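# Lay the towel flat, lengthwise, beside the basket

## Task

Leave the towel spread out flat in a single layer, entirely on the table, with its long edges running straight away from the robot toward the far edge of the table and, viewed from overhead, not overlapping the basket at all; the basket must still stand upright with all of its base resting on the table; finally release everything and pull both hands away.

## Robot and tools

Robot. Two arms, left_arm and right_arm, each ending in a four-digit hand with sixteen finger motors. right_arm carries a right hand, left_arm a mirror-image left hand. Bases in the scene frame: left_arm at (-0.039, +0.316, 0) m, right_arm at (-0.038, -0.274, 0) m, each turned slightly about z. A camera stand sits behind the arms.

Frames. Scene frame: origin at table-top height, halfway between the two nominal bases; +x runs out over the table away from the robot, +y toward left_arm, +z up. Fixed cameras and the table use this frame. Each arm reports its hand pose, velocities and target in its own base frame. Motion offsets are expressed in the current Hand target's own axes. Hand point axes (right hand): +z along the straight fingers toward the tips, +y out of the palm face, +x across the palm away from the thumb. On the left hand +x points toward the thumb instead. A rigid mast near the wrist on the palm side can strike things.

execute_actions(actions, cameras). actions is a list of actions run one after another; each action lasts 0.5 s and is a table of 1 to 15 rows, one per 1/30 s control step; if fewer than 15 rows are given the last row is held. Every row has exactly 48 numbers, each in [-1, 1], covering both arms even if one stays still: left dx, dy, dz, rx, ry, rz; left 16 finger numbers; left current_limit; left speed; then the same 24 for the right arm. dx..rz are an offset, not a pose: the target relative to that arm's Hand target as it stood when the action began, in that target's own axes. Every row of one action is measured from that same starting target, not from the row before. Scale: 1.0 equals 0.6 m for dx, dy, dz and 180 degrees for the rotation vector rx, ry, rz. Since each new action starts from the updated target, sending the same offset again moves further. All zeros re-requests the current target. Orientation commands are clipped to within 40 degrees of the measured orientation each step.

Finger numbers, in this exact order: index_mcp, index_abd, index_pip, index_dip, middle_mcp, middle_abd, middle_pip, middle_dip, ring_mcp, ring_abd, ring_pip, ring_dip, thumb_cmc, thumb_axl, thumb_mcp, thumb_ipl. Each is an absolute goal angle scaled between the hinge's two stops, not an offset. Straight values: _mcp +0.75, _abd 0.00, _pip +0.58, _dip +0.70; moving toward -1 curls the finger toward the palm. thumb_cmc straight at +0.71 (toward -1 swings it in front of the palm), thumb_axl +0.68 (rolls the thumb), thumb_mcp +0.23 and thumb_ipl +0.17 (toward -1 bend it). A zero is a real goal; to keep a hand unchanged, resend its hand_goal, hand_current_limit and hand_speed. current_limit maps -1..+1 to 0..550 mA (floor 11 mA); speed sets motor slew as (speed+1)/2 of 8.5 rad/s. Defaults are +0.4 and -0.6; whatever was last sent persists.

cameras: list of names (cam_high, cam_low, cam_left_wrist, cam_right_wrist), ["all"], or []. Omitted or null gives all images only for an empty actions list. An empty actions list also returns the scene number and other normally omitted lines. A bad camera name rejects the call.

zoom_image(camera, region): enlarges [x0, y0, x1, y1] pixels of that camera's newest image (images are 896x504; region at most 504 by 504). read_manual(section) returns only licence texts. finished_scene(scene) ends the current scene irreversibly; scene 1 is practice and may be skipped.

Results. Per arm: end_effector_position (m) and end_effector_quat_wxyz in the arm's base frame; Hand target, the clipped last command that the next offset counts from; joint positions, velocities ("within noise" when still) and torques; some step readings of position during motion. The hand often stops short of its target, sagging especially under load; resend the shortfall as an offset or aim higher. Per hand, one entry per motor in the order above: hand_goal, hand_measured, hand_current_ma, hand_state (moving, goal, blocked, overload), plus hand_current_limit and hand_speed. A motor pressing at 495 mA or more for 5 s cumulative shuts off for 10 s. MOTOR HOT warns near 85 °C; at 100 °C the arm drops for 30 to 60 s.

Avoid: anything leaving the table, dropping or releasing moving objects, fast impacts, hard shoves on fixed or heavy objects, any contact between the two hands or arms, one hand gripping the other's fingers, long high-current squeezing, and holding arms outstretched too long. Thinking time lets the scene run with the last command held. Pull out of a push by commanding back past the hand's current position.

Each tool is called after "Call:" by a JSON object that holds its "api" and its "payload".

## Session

Call:
{"api": "execute_actions", "payload": {"actions": []}}

Call:
{"api": "zoom_image", "payload": {"camera": "cam_high", "region": [320, 140, 660, 400]}}

Scene clock: 0.00 s.
left_arm: end_effector_position=(+0.6654, -0.3984, +0.2438) hand_goal=(+0.754, +0.000, +0.576, +0.696, +0.754, +0.000, +0.576, +0.696, +0.754, +0.000, +0.576, +0.696, +0.714, +0.678, +0.226, +0.168) hand_measured=(+0.754, +0.000, +0.576, +0.696, +0.754, +0.000, +0.576, +0.696, +0.754, +0.000, +0.576, +0.696, +0.714, +0.678, +0.226, +0.168) hand_current_ma=(+0, +0, +0, +0, +0, +0, +0, +0, +0, +0, +0, +0, +0, +0, +0, +0) hand_state=(goal, goal, goal, goal, goal, goal, goal, goal, goal, goal, goal, goal, goal, goal, goal, goal) hand_current_limit=0.40 hand_speed=-0.60 end_effector_quat_wxyz=(+0.201, +0.979, +0.038, -0.002) | right_arm: end_effector_position=(+0.4369, +0.1094, +0.3753) hand_goal=(+0.754, +0.000, +0.576, +0.696, +0.754, +0.000, +0.576, +0.696, +0.754, +0.000, +0.576, +0.696, +0.714, +0.678, +0.226, +0.168) hand_measured=(+0.754, +0.000, +0.576, +0.696, +0.754, +0.000, +0.576, +0.696, +0.754, +0.000, +0.576, +0.696, +0.714, +0.678, +0.226, +0.168) hand_current_ma=(+0, +0, +0, +0, +0, +0, +0, +0, +0, +0, +0, +0, +0, +0, +0, +0) hand_state=(goal, goal, goal, goal, goal, goal, goal, goal, goal, goal, goal, goal, goal, goal, goal, goal) hand_current_limit=0.40 hand_speed=-0.60 end_effector_quat_wxyz=(+0.150, +0.207, +0.967, +0.015)
Joint positions: left_arm=[-0.38 2.167 2.266 -1.5 0.369 1.082] | right_arm=[0.141 1.187 1.427 -1.518 0.075 -1.019]
Joint velocities: within noise
Joint torques (N m): no reading
Heat: left arm: hottest elbow 26 °C; right arm: hottest elbow 26 °C.
Hand target: left_arm +0.6685, -0.3998, +0.2677; +0.210, +0.977, +0.033, +0.018 | right_arm +0.4407, +0.1099, +0.3885; +0.163, +0.207, +0.965, +0.019
camera_calibration:
cam_left_wrist: T_world_to_cam=[[-0.834508, 0.490534, -0.250942, 0.78256], [0.334461, 0.812903, 0.476786, -0.0667405], [0.437871, 0.313951, -0.842439, 0.162811], [0, 0, 0, 1]] pos_world=[0.604085, -0.380734, 0.365357]
cam_right_wrist: T_world_to_cam=[[0.909806, 0.253171, 0.328873, -0.523346], [-0.0918536, -0.649924, 0.754428, -0.217128], [0.404742, -0.716591, -0.56805, 0.236931], [0, 0, 0, 1]] pos_world=[0.360303, 0.161162, 0.47051]

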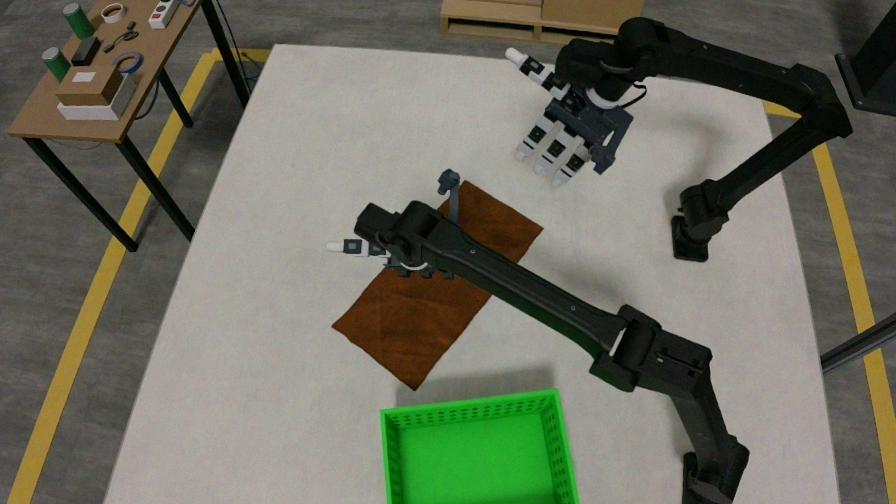

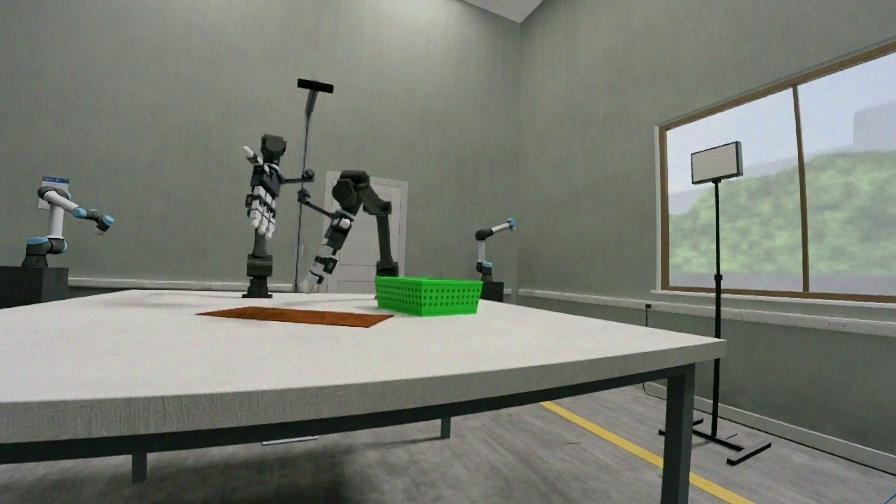

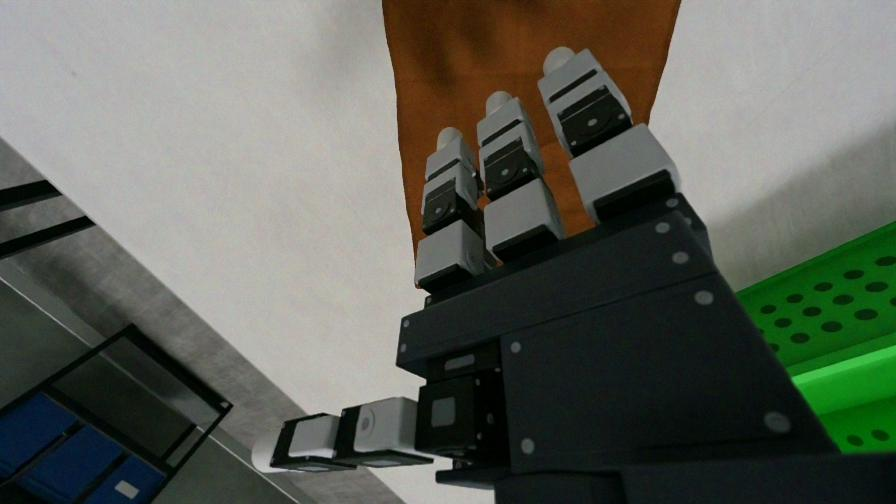

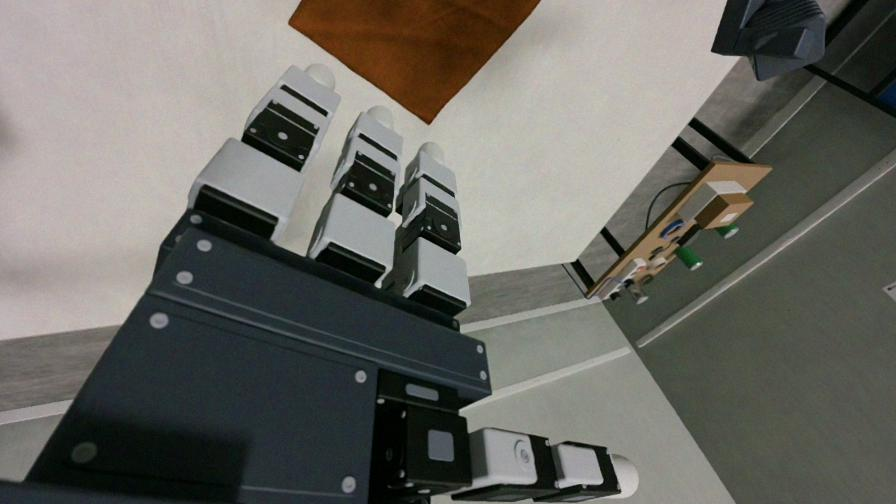

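Scaled by 1.482 from the camera's 896x504 image, which has a finer 1280x720 frame.

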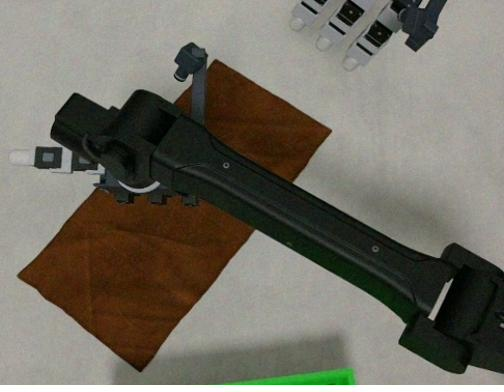

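Call:
{"api": "execute_actions", "payload": {"actions": [[[0,0,0,0.0672,0.0119,-0.0715,0.3,0.3,0.75,0.85,0.1,0,0.75,0.85,0.3,-0.3,0.75,0.85,0.714,0.678,0.226,0.168,0.4,-0.6,0,0,0,0,0,0,0.754,0,0.576,0.696,0.754,0,0.576,0.696,0.754,0,0.576,0.696,0.714,0.678,0.226,0.168,0.4,-0.6]],[[0,0,0,0.0672,0.0119,-0.0715,-0.068,0.6,0.869,0.986,-0.41,0,0.869,0.986,-0.068,-0.6,0.869,0.986,0.714,0.678,0.226,0.168,0.4,-0.6,0,0,0,0,0,0,0.754,0,0.576,0.696,0.754,0,0.576,0.696,0.754,0,0.576,0.696,0.714,0.678,0.226,0.168,0.4,-0.6]],[[-0.0293,-0.0475,0.09,0,0.0167,0,-0.068,0.6,0.869,0.986,-0.41,0,0.869,0.986,-0.068,-0.6,0.869,0.986,0.714,0.678,0.226,0.168,0.4,-0.6,0,0,0,0,0,0,0.754,0,0.576,0.696,0.754,0,0.576,0.696,0.754,0,0.576,0.696,0.714,0.678,0.226,0.168,0.4,-0.6]],[[-0.004,0,0.09,0,0,0,-0.068,0.6,0.869,0.986,-0.41,0,0.869,0.986,-0.068,-0.6,0.869,0.986,0.714,0.678,0.226,0.168,0.4,-0.6,0,0,0,0,0,0,0.754,0,0.576,0.696,0.754,0,0.576,0.696,0.754,0,0.576,0.696,0.714,0.678,0.226,0.168,0.4,-0.6]],[[-0.0015,0,0.0333,0,0,0,-0.068,0.6,0.869,0.986,-0.41,0,0.869,0.986,-0.068,-0.6,0.869,0.986,0.714,0.678,0.226,0.168,0.4,-0.6,0,0,0,0,0,0,0.754,0,0.576,0.696,0.754,0,0.576,0.696,0.754,0,0.576,0.696,0.714,0.678,0.226,0.168,0.4,-0.6]]], "cameras": ["cam_high","cam_low"]}}

Call:
{"api": "zoom_image", "payload": {"camera": "cam_low", "region": [190, 220, 410, 340]}}

Call:
{"api": "zoom_image", "payload": {"camera": "cam_high", "region": [320, 160, 560, 400]}}

Scene clock: 46.73 s.
left_arm: end_effector_position=(+0.6374, -0.3789, +0.1244) hand_goal=(-0.068, +0.600, +0.870, +0.986, -0.410, +0.000, +0.870, +0.986, -0.068, -0.600, +0.870, +0.986, +0.714, +0.678, +0.226, +0.168) hand_measured=(-0.056, +0.594, +0.868, +0.984, -0.394, +0.000, +0.870, +0.984, -0.058, -0.596, +0.868, +0.984, +0.714, +0.678, +0.224, +0.168) hand_current_ma=(+47, -18, -4, -8, +69, +0, -1, -7, +42, +14, -4, -10, +2, -2, -12, -1) hand_state=(goal, goal, goal, goal, goal, goal, goal, goal, goal, goal, goal, goal, goal, goal, goal, goal) hand_current_limit=0.40 hand_speed=-0.60 end_effector_quat_wxyz=(-0.017, +0.966, +0.256, +0.012) | right_arm: end_effector_position=(+0.4369, +0.1094, +0.3753) hand_goal=(+0.754, +0.000, +0.576, +0.696, +0.754, +0.000, +0.576, +0.696, +0.754, +0.000, +0.576, +0.696, +0.714, +0.678, +0.226, +0.168) hand_measured=(+0.754, +0.000, +0.576, +0.696, +0.754, +0.000, +0.576, +0.696, +0.754, +0.000, +0.576, +0.696, +0.714, +0.678, +0.224, +0.168) hand_current_ma=(-1, +0, +0, +0, -1, +0, +0, +0, -1, +0, +0, +0, +0, -1, -3, +0) hand_state=(goal, goal, goal, goal, goal, goal, goal, goal, goal, goal, goal, goal, goal, goal, goal, goal) hand_current_limit=0.40 hand_speed=-0.60 end_effector_quat_wxyz=(+0.150, +0.207, +0.967, +0.015)
Joint positions: left_arm=[-0.513 2.125 2.011 -1.463 -0.041 0.54] | right_arm=[0.141 1.187 1.427 -1.518 0.075 -1.019]
Joint torques (N m): left_arm=[-1.38 -20.13 9.18 1.06 -0.09 -0.13] | right_arm=[0.5 -7.24 10.65 1.18 0.15 0.04]
Heat: left arm: hottest elbow 33 °C; right arm: hottest elbow 34 °C.
Hand target: left_arm +0.6394, -0.3837, +0.1399; -0.007, +0.965, +0.259, +0.025 | right_arm +0.4407, +0.1099, +0.3885; +0.163, +0.207, +0.965, +0.019
Off the commanded pose: left_arm 0.016 m, 2 deg | right_arm 0.014 m, 2 deg.
Step readings (end_effector_position of left_arm | right_arm):
0: (+0.6654, -0.3984, +0.2438) | (+0.4369, +0.1094, +0.3753)
1: (+0.6659, -0.3977, +0.2431) | (+0.4369, +0.1094, +0.3753)
2: (+0.6672, -0.3950, +0.2392) | (+0.4369, +0.1094, +0.3753)
4: (+0.6688, -0.3870, +0.2287) | (+0.4369, +0.1094, +0.3753)
8: (+0.6642, -0.3823, +0.2206) | (+0.4369, +0.1094, +0.3753)
15: (+0.6573, -0.3979, +0.2421) | (+0.4369, +0.1094, +0.3753)
16: (+0.6573, -0.3985, +0.2443) | (+0.4369, +0.1094, +0.3753)
17: (+0.6583, -0.3970, +0.2446) | (+0.4369, +0.1094, +0.3753)
19: (+0.6606, -0.3932, +0.2429) | (+0.4369, +0.1094, +0.3753)
23: (+0.6625, -0.3896, +0.2396) | (+0.4369, +0.1094, +0.3753)
30: (+0.6591, -0.3976, +0.2387) | (+0.4369, +0.1094, +0.3753)
31: (+0.6588, -0.3983, +0.2386) | (+0.4369, +0.1094, +0.3753)
32: (+0.6586, -0.3977, +0.2369) | (+0.4369, +0.1094, +0.3753)
34: (+0.6558, -0.3932, +0.2296) | (+0.4369, +0.1094, +0.3753)
38: (+0.6443, -0.3831, +0.2024) | (+0.4369, +0.1094, +0.3753)
45: (+0.6382, -0.3797, +0.1819) | (+0.4369, +0.1094, +0.3753)
46: (+0.6387, -0.3799, +0.1815) | (+0.4369, +0.1094, +0.3753)
47: (+0.6397, -0.3804, +0.1800) | (+0.4369, +0.1094, +0.3753)
49: (+0.6401, -0.3807, +0.1740) | (+0.4369, +0.1094, +0.3753)
53: (+0.6374, -0.3790, +0.1523) | (+0.4369, +0.1094, +0.3753)
60: (+0.6364, -0.3784, +0.1400) | (+0.4369, +0.1094, +0.3753)
61: (+0.6370, -0.3787, +0.1403) | (+0.4369, +0.1094, +0.3753)
62: (+0.6377, -0.3791, +0.1397) | (+0.4369, +0.1094, +0.3753)
64: (+0.6390, -0.3799, +0.1365) | (+0.4369, +0.1094, +0.3753)
68: (+0.6373, -0.3789, +0.1271) | (+0.4369, +0.1094, +0.3753)
75: (+0.6372, -0.3788, +0.1243) | (+0.4369, +0.1094, +0.3753)
Images, in order (width x height): cam_high 896x504, cam_low 896x504.

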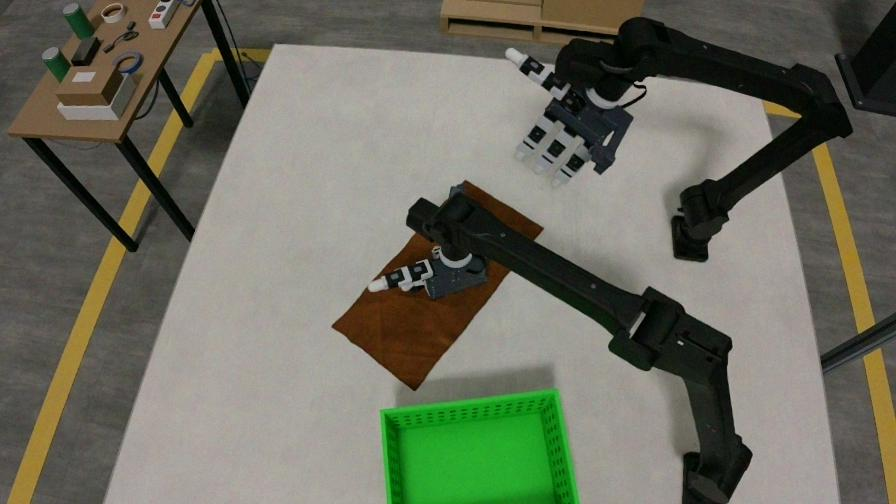

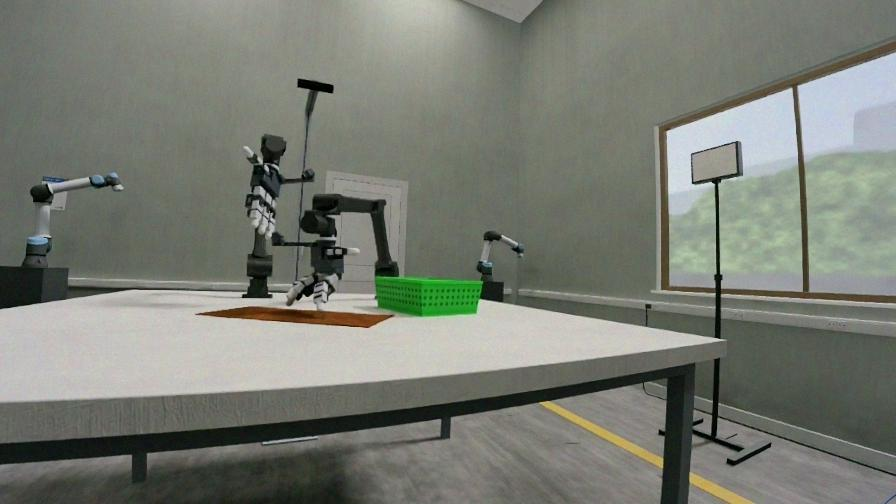

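Scaled by 2.291 from the camera's 896x504 image, which has a finer 1280x720 frame.

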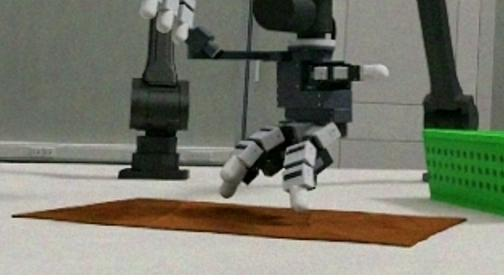

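Scaled by 2.100 from the camera's 896x504 image, which has a finer 1280x720 frame.

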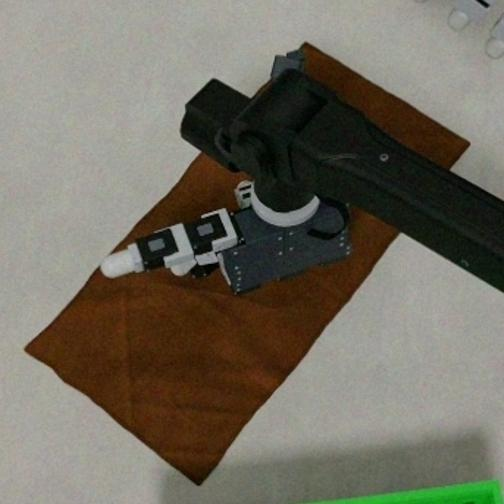

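Call:
{"api": "execute_actions", "payload": {"actions": [[[-0.0015,0,0.0333,0,0,0,0.12,0.6,0.869,0.986,-0.41,0,0.869,0.986,0.2,-0.6,0.869,0.986,0.714,0.678,0.226,0.168,0.2,-0.6,0,0,0,0,0,0,0.754,0,0.576,0.696,0.754,0,0.576,0.696,0.754,0,0.576,0.696,0.714,0.678,0.226,0.168,0.4,-0.6]],[[-0.002,0,0.05,0,0,0,0.2,0.6,0.869,0.986,-0.41,0,0.869,0.986,0.3,-0.6,0.869,0.986,0.714,0.678,0.226,0.168,0.2,-0.6,0,0,0,0,0,0,0.754,0,0.576,0.696,0.754,0,0.576,0.696,0.754,0,0.576,0.696,0.714,0.678,0.226,0.168,0.4,-0.6]],[[-0.0024,0.0073,0,0,0,0.0625,0.2,0.6,0.869,0.986,-0.41,0,0.869,0.986,0.3,-0.6,0.869,0.986,0.714,0.678,0.226,0.168,0.2,-0.6,0,0,0,0,0,0,0.754,0,0.576,0.696,0.754,0,0.576,0.696,0.754,0,0.576,0.696,0.714,0.678,0.226,0.168,0.4,-0.6]],[[-0.0024,0.0073,0,0,0,0.0625,0.2,0.6,0.869,0.986,-0.41,0,0.869,0.986,0.3,-0.6,0.869,0.986,0.714,0.678,0.226,0.168,0.2,-0.6,0,0,0,0,0,0,0.754,0,0.576,0.696,0.754,0,0.576,0.696,0.754,0,0.576,0.696,0.714,0.678,0.226,0.168,0.4,-0.6]]], "cameras": ["cam_high"]}}

Call:
{"api": "zoom_image", "payload": {"camera": "cam_high", "region": [320, 160, 560, 400]}}

Scene clock: 59.60 s.
left_arm: end_effector_position=(+0.6346, -0.4034, +0.1236) hand_goal=(+0.200, +0.600, +0.870, +0.986, -0.410, +0.000, +0.870, +0.986, +0.300, -0.600, +0.870, +0.986, +0.714, +0.678, +0.226, +0.168) hand_measured=(+0.202, +0.596, +0.870, +0.984, -0.394, +0.000, +0.870, +0.984, +0.158, -0.606, +0.814, +0.958, +0.714, +0.678, +0.222, +0.168) hand_current_ma=(+9, -9, -3, -5, +69, +0, -1, -7, -330, -20, -237, -114, +1, -2, -14, -1) hand_state=(goal, goal, goal, goal, goal, goal, goal, goal, blocked, goal, blocked, blocked, goal, goal, goal, goal) hand_current_limit=0.20 hand_speed=-0.60 end_effector_quat_wxyz=(+0.014, +0.996, +0.080, +0.042) | right_arm: end_effector_position=(+0.4369, +0.1094, +0.3753) hand_goal=(+0.754, +0.000, +0.576, +0.696, +0.754, +0.000, +0.576, +0.696, +0.754, +0.000, +0.576, +0.696, +0.714, +0.678, +0.226, +0.168) hand_measured=(+0.754, +0.000, +0.576, +0.696, +0.754, +0.000, +0.576, +0.696, +0.754, +0.000, +0.576, +0.696, +0.714, +0.678, +0.224, +0.168) hand_current_ma=(-1, +0, +0, +0, -1, +0, +0, +0, -1, +0, +0, +0, +0, -1, -3, +0) hand_state=(goal, goal, goal, goal, goal, goal, goal, goal, goal, goal, goal, goal, goal, goal, goal, goal) hand_current_limit=0.40 hand_speed=-0.60 end_effector_quat_wxyz=(+0.150, +0.207, +0.967, +0.015)
Joint positions: left_arm=[-0.5 2.132 2.002 -1.356 -0.022 0.913] | right_arm=[0.141 1.187 1.427 -1.518 0.075 -1.019]
Joint torques (N m): left_arm=[-0.56 -15.27 10.59 0.03 -0.7 0.43] | right_arm=[0.62 -7.36 10.66 1.21 0.13 0.03]
Heat: left arm: hottest elbow 32 °C; right arm: hottest elbow 35 °C.
Hand target: left_arm +0.6409, -0.3926, +0.0894; -0.012, +0.997, +0.066, +0.023 | right_arm +0.4407, +0.1099, +0.3885; +0.163, +0.207, +0.965, +0.019
Off the commanded pose: left_arm 0.036 m, 4 deg | right_arm 0.014 m, 2 deg.
Step readings (end_effector_position of left_arm | right_arm):
0: (+0.6375, -0.3790, +0.1244) | (+0.4369, +0.1094, +0.3753)
1: (+0.6375, -0.3790, +0.1243) | (+0.4369, +0.1094, +0.3753)
2: (+0.6379, -0.3792, +0.1235) | (+0.4369, +0.1094, +0.3753)
4: (+0.6392, -0.3799, +0.1209) | (+0.4369, +0.1094, +0.3753)
8: (+0.6412, -0.3814, +0.1203) | (+0.4369, +0.1094, +0.3753)
15: (+0.6425, -0.3823, +0.1212) | (+0.4369, +0.1094, +0.3753)
16: (+0.6426, -0.3823, +0.1208) | (+0.4369, +0.1094, +0.3753)
17: (+0.6428, -0.3826, +0.1198) | (+0.4369, +0.1094, +0.3753)
19: (+0.6434, -0.3831, +0.1207) | (+0.4369, +0.1094, +0.3753)
23: (+0.6431, -0.3833, +0.1209) | (+0.4369, +0.1094, +0.3753)
30: (+0.6431, -0.3836, +0.1209) | (+0.4369, +0.1094, +0.3753)
31: (+0.6430, -0.3837, +0.1209) | (+0.4369, +0.1094, +0.3753)
32: (+0.6425, -0.3843, +0.1209) | (+0.4369, +0.1094, +0.3753)
34: (+0.6420, -0.3860, +0.1213) | (+0.4369, +0.1094, +0.3753)
38: (+0.6403, -0.3886, +0.1217) | (+0.4369, +0.1094, +0.3753)
45: (+0.6391, -0.3905, +0.1231) | (+0.4369, +0.1094, +0.3753)
46: (+0.6389, -0.3909, +0.1234) | (+0.4369, +0.1094, +0.3753)
47: (+0.6388, -0.3912, +0.1243) | (+0.4369, +0.1094, +0.3753)
49: (+0.6378, -0.3935, +0.1242) | (+0.4369, +0.1094, +0.3753)
53: (+0.6374, -0.3993, +0.1246) | (+0.4369, +0.1094, +0.3753)
60: (+0.6355, -0.4036, +0.1242) | (+0.4369, +0.1094, +0.3753)
Images, in order (width x height): cam_high 896x504.

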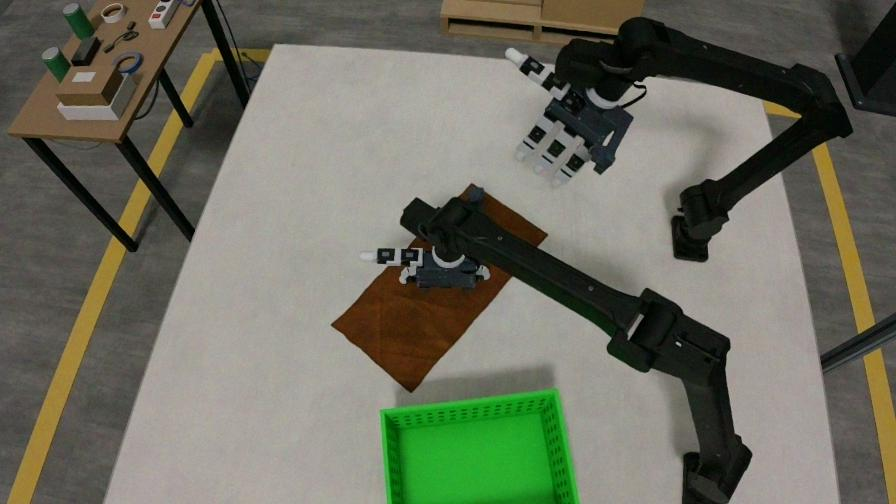

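Scaled by 2.100 from the camera's 896x504 image, which has a finer 1280x720 frame.

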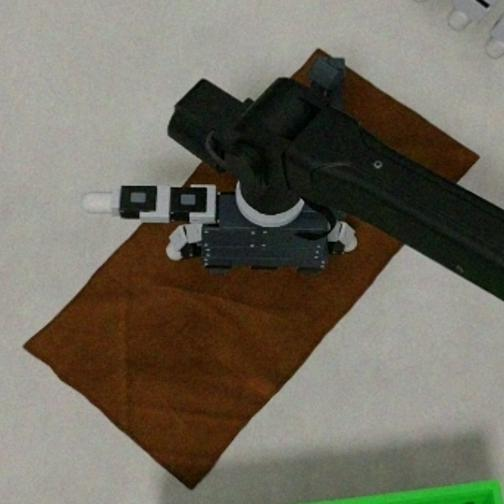

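Call:
{"api": "execute_actions", "payload": {"actions": [[[0,0,0.0083,0,-0.0167,0,0.27,0.6,0.869,0.986,-0.41,0,0.869,0.986,0.3,-0.6,0.869,0.986,0.714,0.678,0.226,0.168,0.2,-0.6,0,0,0,0,0,0,0.754,0,0.576,0.696,0.754,0,0.576,0.696,0.754,0,0.576,0.696,0.714,0.678,0.226,0.168,0.4,-0.6]],[[-0.0024,0.0073,0,0,0,0.0625,0.27,0.6,0.869,0.986,-0.41,0,0.869,0.986,0.3,-0.6,0.869,0.986,0.714,0.678,0.226,0.168,0.2,-0.6,0,0,0,0,0,0,0.754,0,0.576,0.696,0.754,0,0.576,0.696,0.754,0,0.576,0.696,0.714,0.678,0.226,0.168,0.4,-0.6]]], "cameras": ["cam_high"]}}

Call:
{"api": "zoom_image", "payload": {"camera": "cam_high", "region": [320, 160, 560, 400]}}

Scene clock: 67.00 s.
left_arm: end_effector_position=(+0.6318, -0.4003, +0.1249) hand_goal=(+0.270, +0.600, +0.870, +0.986, -0.410, +0.000, +0.870, +0.986, +0.300, -0.600, +0.870, +0.986, +0.714, +0.678, +0.226, +0.168) hand_measured=(+0.266, +0.622, +0.882, +0.998, -0.394, +0.000, +0.870, +0.984, +0.278, -0.604, +0.848, +0.972, +0.714, +0.678, +0.222, +0.168) hand_current_ma=(-11, +71, +49, +43, +69, +0, -1, -7, -96, -13, -87, -53, +1, -2, -14, -1) hand_state=(goal, blocked, goal, goal, goal, goal, goal, goal, blocked, goal, blocked, goal, goal, goal, goal, goal) hand_current_limit=0.20 hand_speed=-0.60 end_effector_quat_wxyz=(+0.005, +1.000, -0.025, +0.018) | right_arm: end_effector_position=(+0.4369, +0.1094, +0.3753) hand_goal=(+0.754, +0.000, +0.576, +0.696, +0.754, +0.000, +0.576, +0.696, +0.754, +0.000, +0.576, +0.696, +0.714, +0.678, +0.226, +0.168) hand_measured=(+0.754, +0.000, +0.576, +0.696, +0.754, +0.000, +0.576, +0.696, +0.754, +0.000, +0.576, +0.696, +0.714, +0.678, +0.224, +0.168) hand_current_ma=(-1, +0, +0, +0, -1, +0, +0, +0, -1, +0, +0, +0, +0, -1, -3, +0) hand_state=(goal, goal, goal, goal, goal, goal, goal, goal, goal, goal, goal, goal, goal, goal, goal, goal) hand_current_limit=0.40 hand_speed=-0.60 end_effector_quat_wxyz=(+0.150, +0.207, +0.967, +0.015)
Joint positions: left_arm=[-0.475 2.199 2.13 -1.466 -0.007 1.146] | right_arm=[0.141 1.187 1.427 -1.518 0.075 -1.019]
Joint torques (N m): left_arm=[-0.44 -14.56 10.95 0.47 -0.05 0.24] | right_arm=[0.79 -7.18 10.73 1.16 0.15 0.04]
Heat: left arm: hottest elbow 33 °C; right arm: hottest elbow 35 °C.
Hand target: left_arm +0.6403, -0.3969, +0.0844; -0.010, +0.999, -0.032, -0.004 | right_arm +0.4407, +0.1099, +0.3885; +0.163, +0.207, +0.965, +0.019
Off the commanded pose: left_arm 0.041 m, 3 deg | right_arm 0.014 m, 2 deg.
Step readings (end_effector_position of left_arm | right_arm):
0: (+0.6346, -0.4034, +0.1236) | (+0.4369, +0.1094, +0.3753)
1: (+0.6346, -0.4035, +0.1239) | (+0.4369, +0.1094, +0.3753)
2: (+0.6343, -0.4035, +0.1236) | (+0.4369, +0.1094, +0.3753)
4: (+0.6340, -0.4036, +0.1229) | (+0.4369, +0.1094, +0.3753)
8: (+0.6343, -0.4034, +0.1236) | (+0.4369, +0.1094, +0.3753)
15: (+0.6344, -0.4031, +0.1240) | (+0.4369, +0.1094, +0.3753)
16: (+0.6346, -0.4030, +0.1240) | (+0.4369, +0.1094, +0.3753)
17: (+0.6345, -0.4036, +0.1245) | (+0.4369, +0.1094, +0.3753)
19: (+0.6343, -0.4041, +0.1243) | (+0.4369, +0.1094, +0.3753)
23: (+0.6336, -0.4025, +0.1247) | (+0.4369, +0.1094, +0.3753)
30: (+0.6329, -0.4000, +0.1250) | (+0.4369, +0.1094, +0.3753)
Images, in order (width x height): cam_high 896x504.

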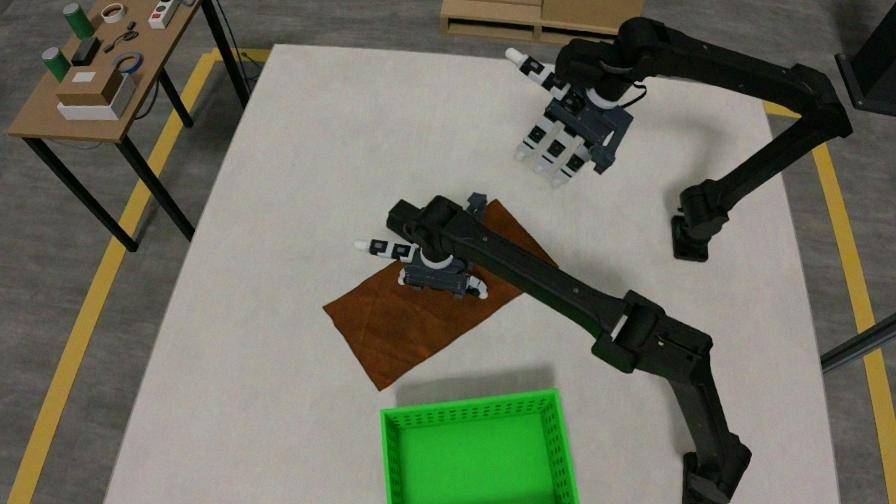

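Scaled by 2.100 from the camera's 896x504 image, which has a finer 1280x720 frame.

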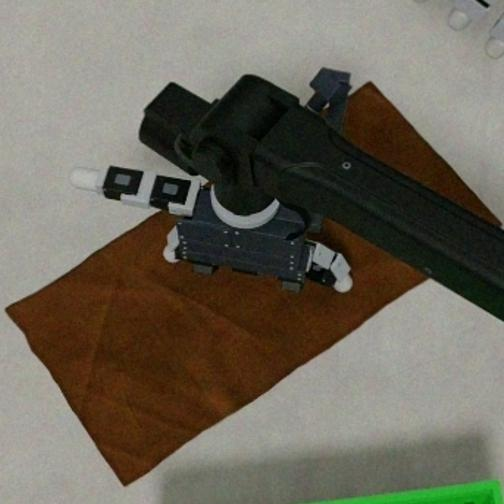

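Call:
{"api": "execute_actions", "payload": {"actions": [[[-0.004,0.007,0,0,0,0.0625,0.27,0.6,0.869,0.986,-0.41,0,0.869,0.986,0.33,-0.6,0.869,0.986,0.714,0.678,0.226,0.168,0.2,-0.6,0,0,0,0,0,0,0.754,0,0.576,0.696,0.754,0,0.576,0.696,0.754,0,0.576,0.696,0.714,0.678,0.226,0.168,0.4,-0.6]],[[-0.004,0.007,0,0,0,0.0625,0.27,0.6,0.869,0.986,-0.41,0,0.869,0.986,0.33,-0.6,0.869,0.986,0.714,0.678,0.226,0.168,0.2,-0.6,0,0,0,0,0,0,0.754,0,0.576,0.696,0.754,0,0.576,0.696,0.754,0,0.576,0.696,0.714,0.678,0.226,0.168,0.4,-0.6]]], "cameras": ["cam_high"]}}

Call:
{"api": "zoom_image", "payload": {"camera": "cam_high", "region": [310, 160, 570, 400]}}

Scene clock: 78.57 s.
left_arm: end_effector_position=(+0.6315, -0.4026, +0.1255) hand_goal=(+0.270, +0.600, +0.870, +0.986, -0.410, +0.000, +0.870, +0.986, +0.330, -0.600, +0.870, +0.986, +0.714, +0.678, +0.226, +0.168) hand_measured=(+0.284, +0.624, +0.894, +0.998, -0.394, +0.000, +0.870, +0.984, +0.304, -0.608, +0.846, +0.972, +0.714, +0.678, +0.222, +0.168) hand_current_ma=(+53, +83, +96, +48, +69, +0, -1, -7, -107, -22, -91, -53, +1, -2, -14, -1) hand_state=(goal, blocked, blocked, goal, goal, goal, goal, goal, blocked, goal, blocked, goal, goal, goal, goal, goal) hand_current_limit=0.20 hand_speed=-0.60 end_effector_quat_wxyz=(+0.000, +0.977, -0.211, +0.021) | right_arm: end_effector_position=(+0.4369, +0.1094, +0.3753) hand_goal=(+0.754, +0.000, +0.576, +0.696, +0.754, +0.000, +0.576, +0.696, +0.754, +0.000, +0.576, +0.696, +0.714, +0.678, +0.226, +0.168) hand_measured=(+0.754, +0.000, +0.576, +0.696, +0.754, +0.000, +0.576, +0.696, +0.754, +0.000, +0.576, +0.696, +0.714, +0.678, +0.224, +0.168) hand_current_ma=(-1, +0, +0, +0, -1, +0, +0, +0, -1, +0, +0, +0, +0, -1, -3, +0) hand_state=(goal, goal, goal, goal, goal, goal, goal, goal, goal, goal, goal, goal, goal, goal, goal, goal) hand_current_limit=0.40 hand_speed=-0.60 end_effector_quat_wxyz=(+0.150, +0.207, +0.967, +0.015)
Joint positions: left_arm=[-0.457 2.31 2.332 -1.553 -0.011 1.54] | right_arm=[0.141 1.187 1.427 -1.518 0.075 -1.019]
Joint torques (N m): left_arm=[-1.2 -15.62 10.86 0.4 0.16 0.24] | right_arm=[0.79 -7.3 10.69 1.11 0.11 0.06]
Heat: left arm: hottest elbow 33 °C; right arm: hottest elbow 36 °C.
Hand target: left_arm +0.6343, -0.4044, +0.0843; -0.009, +0.974, -0.226, -0.005 | right_arm +0.4407, +0.1099, +0.3885; +0.163, +0.207, +0.965, +0.019
Off the commanded pose: left_arm 0.041 m, 4 deg | right_arm 0.014 m, 2 deg.
Step readings (end_effector_position of left_arm | right_arm):
0: (+0.6319, -0.4004, +0.1251) | (+0.4369, +0.1094, +0.3753)
1: (+0.6317, -0.4005, +0.1252) | (+0.4369, +0.1094, +0.3753)
2: (+0.6316, -0.4007, +0.1254) | (+0.4369, +0.1094, +0.3753)
4: (+0.6317, -0.4021, +0.1254) | (+0.4369, +0.1094, +0.3753)
8: (+0.6331, -0.4024, +0.1256) | (+0.4369, +0.1094, +0.3753)
15: (+0.6321, -0.4024, +0.1257) | (+0.4369, +0.1094, +0.3753)
16: (+0.6318, -0.4026, +0.1258) | (+0.4369, +0.1094, +0.3753)
17: (+0.6313, -0.4028, +0.1259) | (+0.4369, +0.1094, +0.3753)
19: (+0.6316, -0.4034, +0.1255) | (+0.4369, +0.1094, +0.3753)
23: (+0.6323, -0.4040, +0.1256) | (+0.4369, +0.1094, +0.3753)
30: (+0.6319, -0.4040, +0.1255) | (+0.4369, +0.1094, +0.3753)
Images, in order (width x height): cam_high 896x504.

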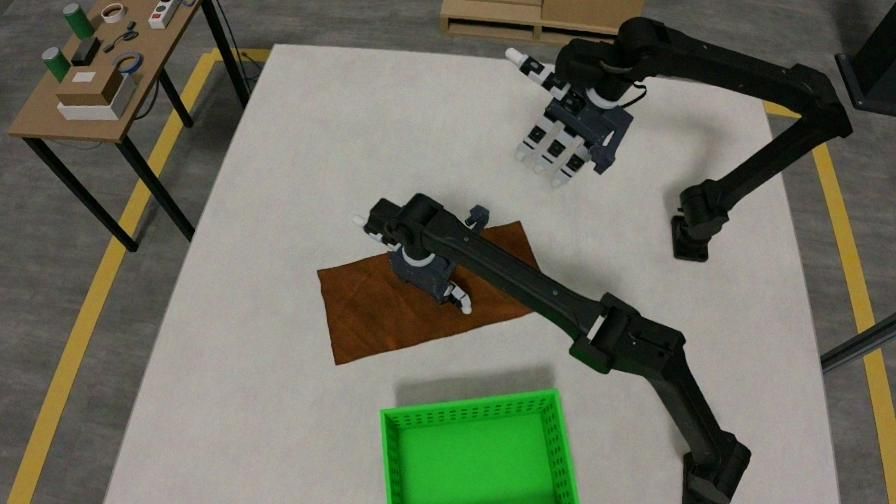

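Scaled by 1.938 from the camera's 896x504 image, which has a finer 1280x720 frame.

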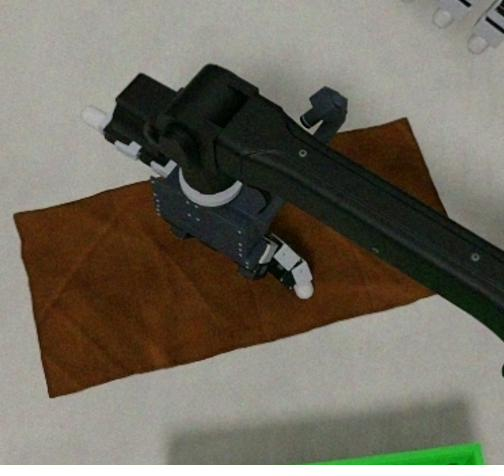

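Call:
{"api": "execute_actions", "payload": {"actions": [[[-0.004,0.007,0,0,0,0.0667,0.27,0.6,0.869,0.986,-0.41,0,0.869,0.986,0.33,-0.6,0.869,0.986,0.714,0.678,0.226,0.168,0.2,-0.6,0,0,0,0,0,0,0.754,0,0.576,0.696,0.754,0,0.576,0.696,0.754,0,0.576,0.696,0.714,0.678,0.226,0.168,0.4,-0.6]],[[-0.004,0.007,0,0,0,0.0633,0.27,0.6,0.869,0.986,-0.41,0,0.869,0.986,0.33,-0.6,0.869,0.986,0.714,0.678,0.226,0.168,0.2,-0.6,0,0,0,0,0,0,0.754,0,0.576,0.696,0.754,0,0.576,0.696,0.754,0,0.576,0.696,0.714,0.678,0.226,0.168,0.4,-0.6]]], "cameras": ["cam_high"]}}

Call:
{"api": "zoom_image", "payload": {"camera": "cam_high", "region": [310, 160, 570, 400]}}

Call:
{"api": "zoom_image", "payload": {"camera": "cam_high", "region": [0, 284, 280, 504]}}

Scene clock: 90.03 s.
left_arm: end_effector_position=(+0.6281, -0.4041, +0.1254) hand_goal=(+0.270, +0.600, +0.870, +0.986, -0.410, +0.000, +0.870, +0.986, +0.330, -0.600, +0.870, +0.986, +0.714, +0.678, +0.226, +0.168) hand_measured=(+0.286, +0.626, +0.896, +0.998, -0.394, +0.000, +0.870, +0.984, +0.294, -0.614, +0.842, +0.972, +0.714, +0.678, +0.222, +0.168) hand_current_ma=(+68, +87, +101, +48, +69, +0, -1, -7, -158, -43, -116, -52, +1, -2, -14, -1) hand_state=(goal, blocked, blocked, goal, goal, goal, goal, goal, blocked, goal, blocked, goal, goal, goal, goal, goal) hand_current_limit=0.20 hand_speed=-0.60 end_effector_quat_wxyz=(-0.004, +0.917, -0.398, +0.026) | right_arm: end_effector_position=(+0.4369, +0.1094, +0.3753) hand_goal=(+0.754, +0.000, +0.576, +0.696, +0.754, +0.000, +0.576, +0.696, +0.754, +0.000, +0.576, +0.696, +0.714, +0.678, +0.226, +0.168) hand_measured=(+0.754, +0.000, +0.576, +0.696, +0.754, +0.000, +0.576, +0.696, +0.754, +0.000, +0.576, +0.696, +0.714, +0.678, +0.224, +0.168) hand_current_ma=(-1, +0, +0, +0, -1, +0, +0, +0, -1, +0, +0, +0, +0, -1, -3, +0) hand_state=(goal, goal, goal, goal, goal, goal, goal, goal, goal, goal, goal, goal, goal, goal, goal, goal) hand_current_limit=0.40 hand_speed=-0.60 end_effector_quat_wxyz=(+0.150, +0.207, +0.967, +0.015)
Joint positions: left_arm=[-0.456 2.473 2.636 -1.682 -0.01 1.933] | right_arm=[0.141 1.187 1.427 -1.518 0.075 -1.019]
Joint torques (N m): left_arm=[-1.67 -17.14 10.73 0.24 0.2 0.36] | right_arm=[0.5 -7.18 10.7 1.1 0.14 0.06]
Heat: left arm: hottest elbow 33 °C; right arm: hottest elbow 36 °C.
Hand target: left_arm +0.6258, -0.4090, +0.0844; -0.007, +0.908, -0.419, -0.007 | right_arm +0.4407, +0.1099, +0.3885; +0.163, +0.207, +0.965, +0.019
Off the commanded pose: left_arm 0.041 m, 5 deg | right_arm 0.014 m, 2 deg.
joint sent to its limit (left arm) — joint 4 (wrist pitch), lower limit. The joint targets still meet the commanded pose.
Step readings (end_effector_position of left_arm | right_arm):
0: (+0.6314, -0.4026, +0.1255) | (+0.4369, +0.1094, +0.3753)
1: (+0.6314, -0.4026, +0.1258) | (+0.4369, +0.1094, +0.3753)
2: (+0.6311, -0.4026, +0.1258) | (+0.4369, +0.1094, +0.3753)
4: (+0.6314, -0.4033, +0.1255) | (+0.4369, +0.1094, +0.3753)
8: (+0.6310, -0.4047, +0.1253) | (+0.4369, +0.1094, +0.3753)
15: (+0.6305, -0.4050, +0.1255) | (+0.4369, +0.1094, +0.3753)
16: (+0.6304, -0.4050, +0.1255) | (+0.4369, +0.1094, +0.3753)
17: (+0.6303, -0.4051, +0.1259) | (+0.4369, +0.1094, +0.3753)
19: (+0.6301, -0.4052, +0.1252) | (+0.4369, +0.1094, +0.3753)
23: (+0.6289, -0.4052, +0.1251) | (+0.4369, +0.1094, +0.3753)
30: (+0.6284, -0.4046, +0.1252) | (+0.4369, +0.1094, +0.3753)
Images, in order (width x height): cam_high 896x504.

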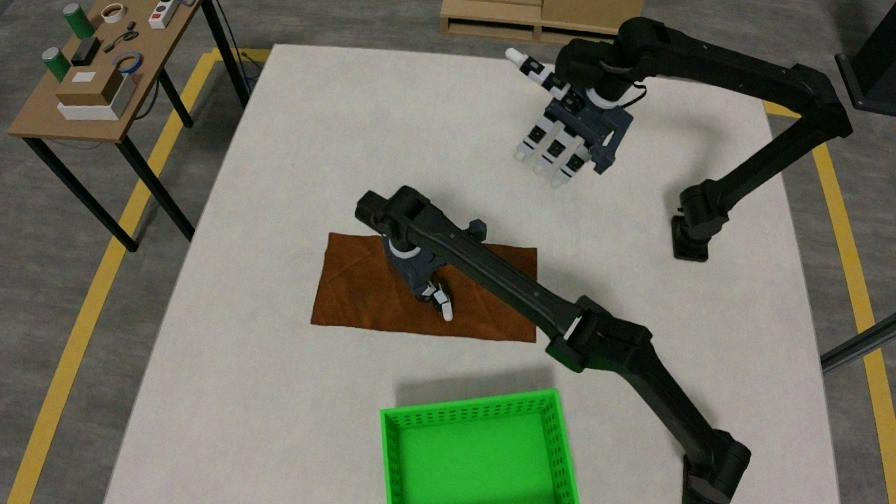

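Scaled by 1.938 from the camera's 896x504 image, which has a finer 1280x720 frame.

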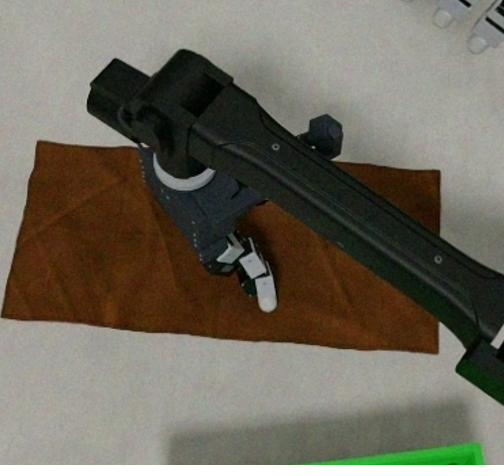

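Scaled by 1.800 from the camera's 896x504 image, which has a finer 1280x720 frame.

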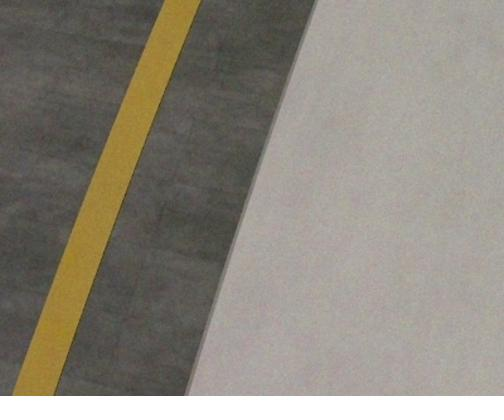

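Call:
{"api": "execute_actions", "payload": {"actions": [[[-0.0012,0.0022,0,0,0,0.0222,0.27,0.6,0.869,0.986,-0.41,0,0.869,0.986,0.33,-0.6,0.869,0.986,0.714,0.678,0.226,0.168,0.2,-0.6,0,0,0,0,0,0,0.754,0,0.576,0.696,0.754,0,0.576,0.696,0.754,0,0.576,0.696,0.714,0.678,0.226,0.168,0.4,-0.6]]], "cameras": ["cam_high"]}}

Call:
{"api": "zoom_image", "payload": {"camera": "cam_high", "region": [300, 160, 560, 400]}}

Scene clock: 100.33 s.
left_arm: end_effector_position=(+0.6270, -0.4029, +0.1249) hand_goal=(+0.270, +0.600, +0.870, +0.986, -0.410, +0.000, +0.870, +0.986, +0.330, -0.600, +0.870, +0.986, +0.714, +0.678, +0.226, +0.168) hand_measured=(+0.288, +0.626, +0.896, +0.998, -0.394, +0.000, +0.870, +0.984, +0.288, -0.618, +0.838, +0.972, +0.714, +0.678, +0.222, +0.168) hand_current_ma=(+75, +87, +102, +48, +69, +0, -1, -7, -184, -58, -130, -57, +1, -2, -14, -1) hand_state=(goal, blocked, blocked, goal, goal, goal, goal, goal, blocked, goal, blocked, goal, goal, goal, goal, goal) hand_current_limit=0.20 hand_speed=-0.60 end_effector_quat_wxyz=(-0.004, +0.905, -0.424, +0.030) | right_arm: end_effector_position=(+0.4369, +0.1094, +0.3753) hand_goal=(+0.754, +0.000, +0.576, +0.696, +0.754, +0.000, +0.576, +0.696, +0.754, +0.000, +0.576, +0.696, +0.714, +0.678, +0.226, +0.168) hand_measured=(+0.754, +0.000, +0.576, +0.696, +0.754, +0.000, +0.576, +0.696, +0.754, +0.000, +0.576, +0.696, +0.714, +0.678, +0.224, +0.168) hand_current_ma=(-1, +0, +0, +0, -1, +0, +0, +0, -1, +0, +0, +0, +0, -1, -3, +0) hand_state=(goal, goal, goal, goal, goal, goal, goal, goal, goal, goal, goal, goal, goal, goal, goal, goal) hand_current_limit=0.40 hand_speed=-0.60 end_effector_quat_wxyz=(+0.150, +0.207, +0.967, +0.015)
Joint positions: left_arm=[-0.456 2.486 2.661 -1.686 -0.009 1.992] | right_arm=[0.141 1.187 1.427 -1.518 0.075 -1.019]
Joint torques (N m): left_arm=[-1.96 -16.73 11 0.47 0.19 0.4] | right_arm=[0.62 -7.36 10.67 1.17 0.13 0.06]
Heat: left arm: hottest elbow 34 °C; right arm: hottest elbow 36 °C.
Hand target: left_arm +0.6243, -0.4093, +0.0844; -0.007, +0.893, -0.451, -0.007 | right_arm +0.4407, +0.1099, +0.3885; +0.163, +0.207, +0.965, +0.019
Off the commanded pose: left_arm 0.041 m, 5 deg | right_arm 0.014 m, 2 deg.
joint sent to its limit (left arm) — joint 4 (wrist pitch), lower limit. The joint targets still meet the commanded pose.
Step readings (end_effector_position of left_arm | right_arm):
0: (+0.6281, -0.4041, +0.1254) | (+0.4369, +0.1094, +0.3753)
1: (+0.6281, -0.4040, +0.1252) | (+0.4369, +0.1094, +0.3753)
2: (+0.6280, -0.4040, +0.1255) | (+0.4369, +0.1094, +0.3753)
4: (+0.6279, -0.4038, +0.1252) | (+0.4369, +0.1094, +0.3753)
8: (+0.6277, -0.4034, +0.1252) | (+0.4369, +0.1094, +0.3753)
15: (+0.6272, -0.4030, +0.1250) | (+0.4369, +0.1094, +0.3753)
Images, in order (width x height): cam_high 896x504.

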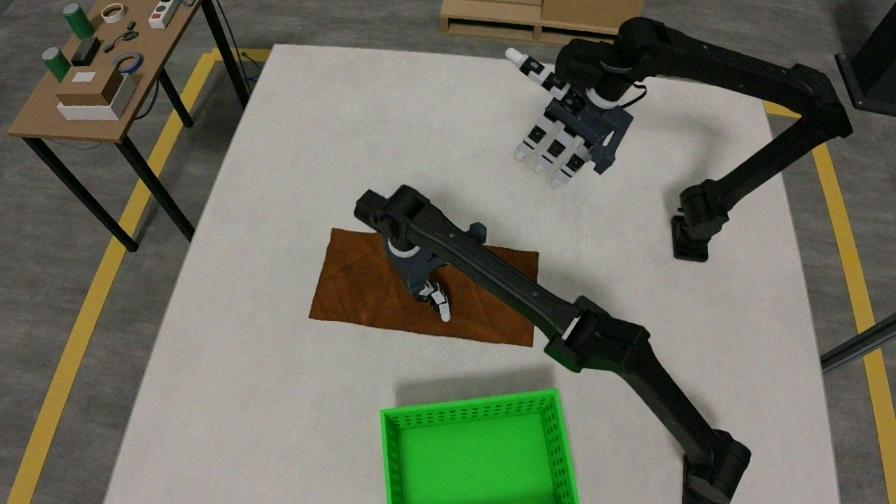

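Scaled by 1.938 from the camera's 896x504 image, which has a finer 1280x720 frame.

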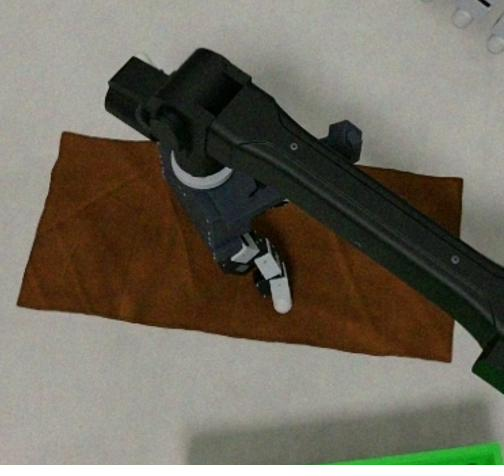

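Call:
{"api": "execute_actions", "payload": {"actions": [[[-0.006,-0.01,-0.05,0,0,0,0.27,0.62,0.89,0.99,-0.41,0,0.869,0.986,0.27,-0.618,0.845,0.975,0.714,0.678,0.226,0.168,0.2,-0.8,0,0,0,0,0,0,0.754,0,0.576,0.696,0.754,0,0.576,0.696,0.754,0,0.576,0.696,0.714,0.678,0.226,0.168,0.4,-0.6]],[[0.009,-0.0036,-0.1,0,0,0,0.22,0.62,0.89,0.99,-0.41,0,0.869,0.986,0.22,-0.618,0.845,0.975,0.714,0.678,0.226,0.168,0.2,-0.8,0,0,0,0,0,0,0.754,0,0.576,0.696,0.754,0,0.576,0.696,0.754,0,0.576,0.696,0.714,0.678,0.226,0.168,0.4,-0.6]],[[0,0,-0.1,0,0,0,0.15,0.5,0.89,0.99,-0.41,0,0.869,0.986,0.15,-0.5,0.845,0.975,0.714,0.678,0.226,0.168,0.2,-0.6,0,0,0,0,0,0,0.754,0,0.576,0.696,0.754,0,0.576,0.696,0.754,0,0.576,0.696,0.714,0.678,0.226,0.168,0.4,-0.6]],[[0,0,-0.1,0,0,0,0.15,0.4,0.89,0.99,-0.41,0,0.869,0.986,0.15,-0.4,0.845,0.975,0.714,0.678,0.226,0.168,0.2,-0.6,0,0,0,0,0,0,0.754,0,0.576,0.696,0.754,0,0.576,0.696,0.754,0,0.576,0.696,0.714,0.678,0.226,0.168,0.4,-0.6]]], "cameras": ["cam_high","cam_low","cam_left_wrist"]}}

Call:
{"api": "zoom_image", "payload": {"camera": "cam_high", "region": [300, 160, 560, 400]}}

Call:
{"api": "zoom_image", "payload": {"camera": "cam_low", "region": [230, 280, 390, 350]}}

Scene clock: 119.83 s.
left_arm: end_effector_position=(+0.6284, -0.4093, +0.2502) hand_goal=(+0.150, +0.400, +0.890, +0.990, -0.410, +0.000, +0.870, +0.986, +0.150, -0.400, +0.846, +0.976, +0.714, +0.678, +0.226, +0.168) hand_measured=(+0.160, +0.402, +0.894, +0.992, -0.394, +0.000, +0.870, +0.984, +0.160, -0.402, +0.846, +0.976, +0.714, +0.678, +0.222, +0.168) hand_current_ma=(+42, +3, +15, +9, +69, +0, -1, -7, +39, -6, +2, +1, +1, -2, -14, -1) hand_state=(goal, goal, goal, goal, goal, goal, goal, goal, goal, goal, goal, goal, goal, goal, goal, goal) hand_current_limit=0.20 hand_speed=-0.60 end_effector_quat_wxyz=(+0.017, +0.901, -0.413, +0.130) | right_arm: end_effector_position=(+0.4369, +0.1094, +0.3753) hand_goal=(+0.754, +0.000, +0.576, +0.696, +0.754, +0.000, +0.576, +0.696, +0.754, +0.000, +0.576, +0.696, +0.714, +0.678, +0.226, +0.168) hand_measured=(+0.754, +0.000, +0.576, +0.696, +0.754, +0.000, +0.576, +0.696, +0.754, +0.000, +0.576, +0.696, +0.714, +0.678, +0.224, +0.168) hand_current_ma=(-1, +0, +0, +0, -1, +0, +0, +0, -1, +0, +0, +0, +0, -1, -3, +0) hand_state=(goal, goal, goal, goal, goal, goal, goal, goal, goal, goal, goal, goal, goal, goal, goal, goal) hand_current_limit=0.40 hand_speed=-0.60 end_effector_quat_wxyz=(+0.150, +0.207, +0.967, +0.015)
Joint positions: left_arm=[-0.454 2.356 2.732 -1.686 0.027 1.972] | right_arm=[0.141 1.187 1.427 -1.518 0.075 -1.019]
Joint torques (N m): left_arm=[-0.79 -22.95 13.03 0.88 0.46 -0.18] | right_arm=[0.67 -7.24 10.63 1.13 0.13 0.06]
Heat: left arm: hottest elbow 34 °C; right arm: hottest elbow 37 °C.
Hand target: left_arm +0.6333, -0.4099, +0.2945; -0.007, +0.893, -0.451, -0.007 | right_arm +0.4407, +0.1099, +0.3885; +0.163, +0.207, +0.965, +0.019
Off the commanded pose: left_arm 0.044 m, 17 deg | right_arm 0.014 m, 2 deg.
joint sent to its limit (left arm) — joint 4 (wrist pitch), lower limit. The joint targets are off in position and orientation.
Step readings (end_effector_position of left_arm | right_arm):
0: (+0.6270, -0.4029, +0.1249) | (+0.4369, +0.1094, +0.3753)
1: (+0.6270, -0.4029, +0.1249) | (+0.4369, +0.1094, +0.3753)
2: (+0.6268, -0.4027, +0.1249) | (+0.4369, +0.1094, +0.3753)
4: (+0.6264, -0.4025, +0.1249) | (+0.4369, +0.1094, +0.3753)
8: (+0.6260, -0.4022, +0.1249) | (+0.4369, +0.1094, +0.3753)
15: (+0.6260, -0.4022, +0.1249) | (+0.4369, +0.1094, +0.3753)
16: (+0.6259, -0.4022, +0.1249) | (+0.4369, +0.1094, +0.3753)
17: (+0.6262, -0.4020, +0.1251) | (+0.4369, +0.1094, +0.3753)
19: (+0.6267, -0.4015, +0.1261) | (+0.4369, +0.1094, +0.3753)
23: (+0.6265, -0.4019, +0.1270) | (+0.4369, +0.1094, +0.3753)
30: (+0.6264, -0.4022, +0.1274) | (+0.4369, +0.1094, +0.3753)
31: (+0.6264, -0.4022, +0.1277) | (+0.4369, +0.1094, +0.3753)
32: (+0.6263, -0.4024, +0.1297) | (+0.4369, +0.1094, +0.3753)
34: (+0.6258, -0.4033, +0.1346) | (+0.4369, +0.1094, +0.3753)
38: (+0.6251, -0.4037, +0.1565) | (+0.4369, +0.1094, +0.3753)
45: (+0.6250, -0.4042, +0.1978) | (+0.4369, +0.1094, +0.3753)
46: (+0.6253, -0.4045, +0.2010) | (+0.4369, +0.1094, +0.3753)
47: (+0.6255, -0.4050, +0.2044) | (+0.4369, +0.1094, +0.3753)
49: (+0.6256, -0.4059, +0.2095) | (+0.4369, +0.1094, +0.3753)
53: (+0.6262, -0.4071, +0.2225) | (+0.4369, +0.1094, +0.3753)
60: (+0.6274, -0.4086, +0.2457) | (+0.4369, +0.1094, +0.3753)
camera_calibration:
cam_left_wrist: T_world_to_cam=[[-0.0320999, 0.983953, -0.175517, 0.437502], [0.473263, 0.169637, 0.864434, -0.496042], [0.880336, -0.0553176, -0.471114, -0.334215], [0, 0, 0, 1]] pos_world=[0.543024, -0.364822, 0.348131]
Images, in order (width x height): cam_high 896x504, cam_low 896x504, cam_left_wrist 896x504.

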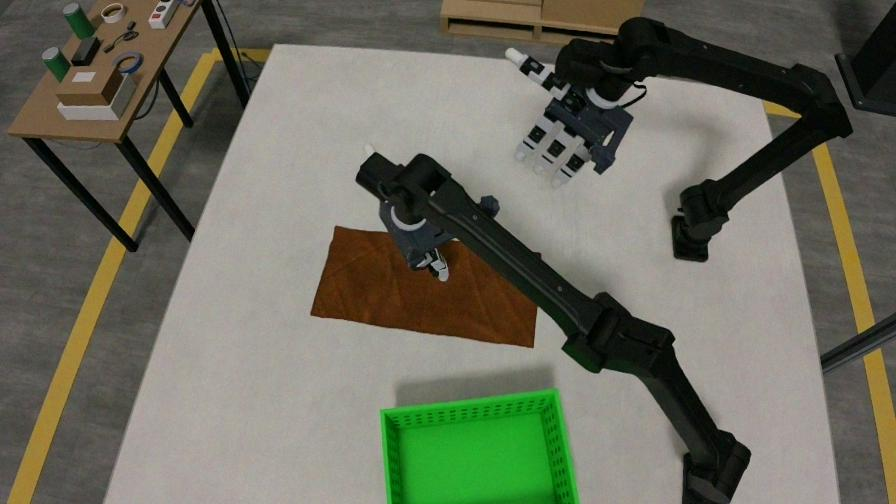

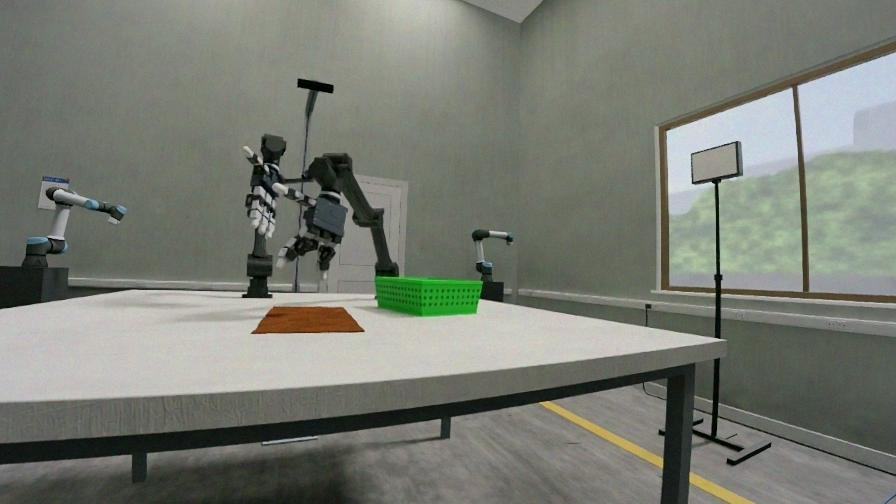

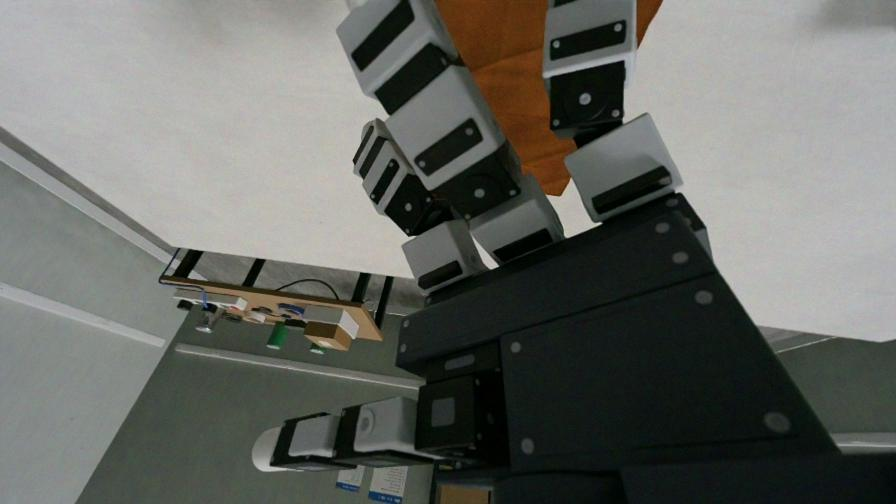

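Scaled by 1.938 from the camera's 896x504 image, which has a finer 1280x720 frame.

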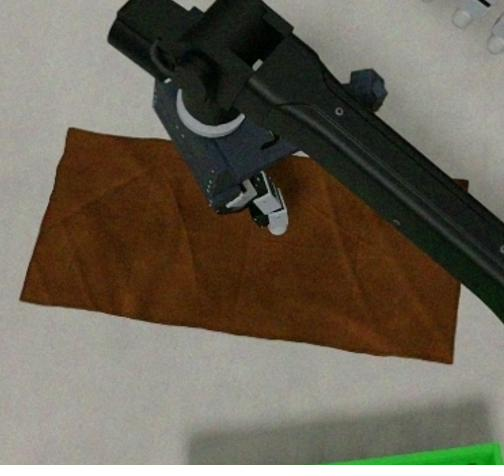

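Scaled by 3.150 from the camera's 896x504 image, which has a finer 1280x720 frame.

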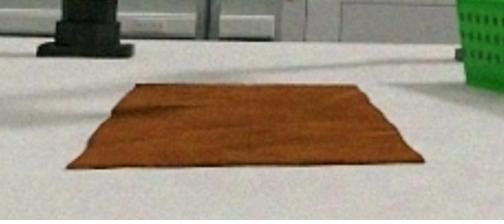

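Call:
{"api": "finished_scene", "payload": {"scene": 3}}

The scene is finished: the task was done.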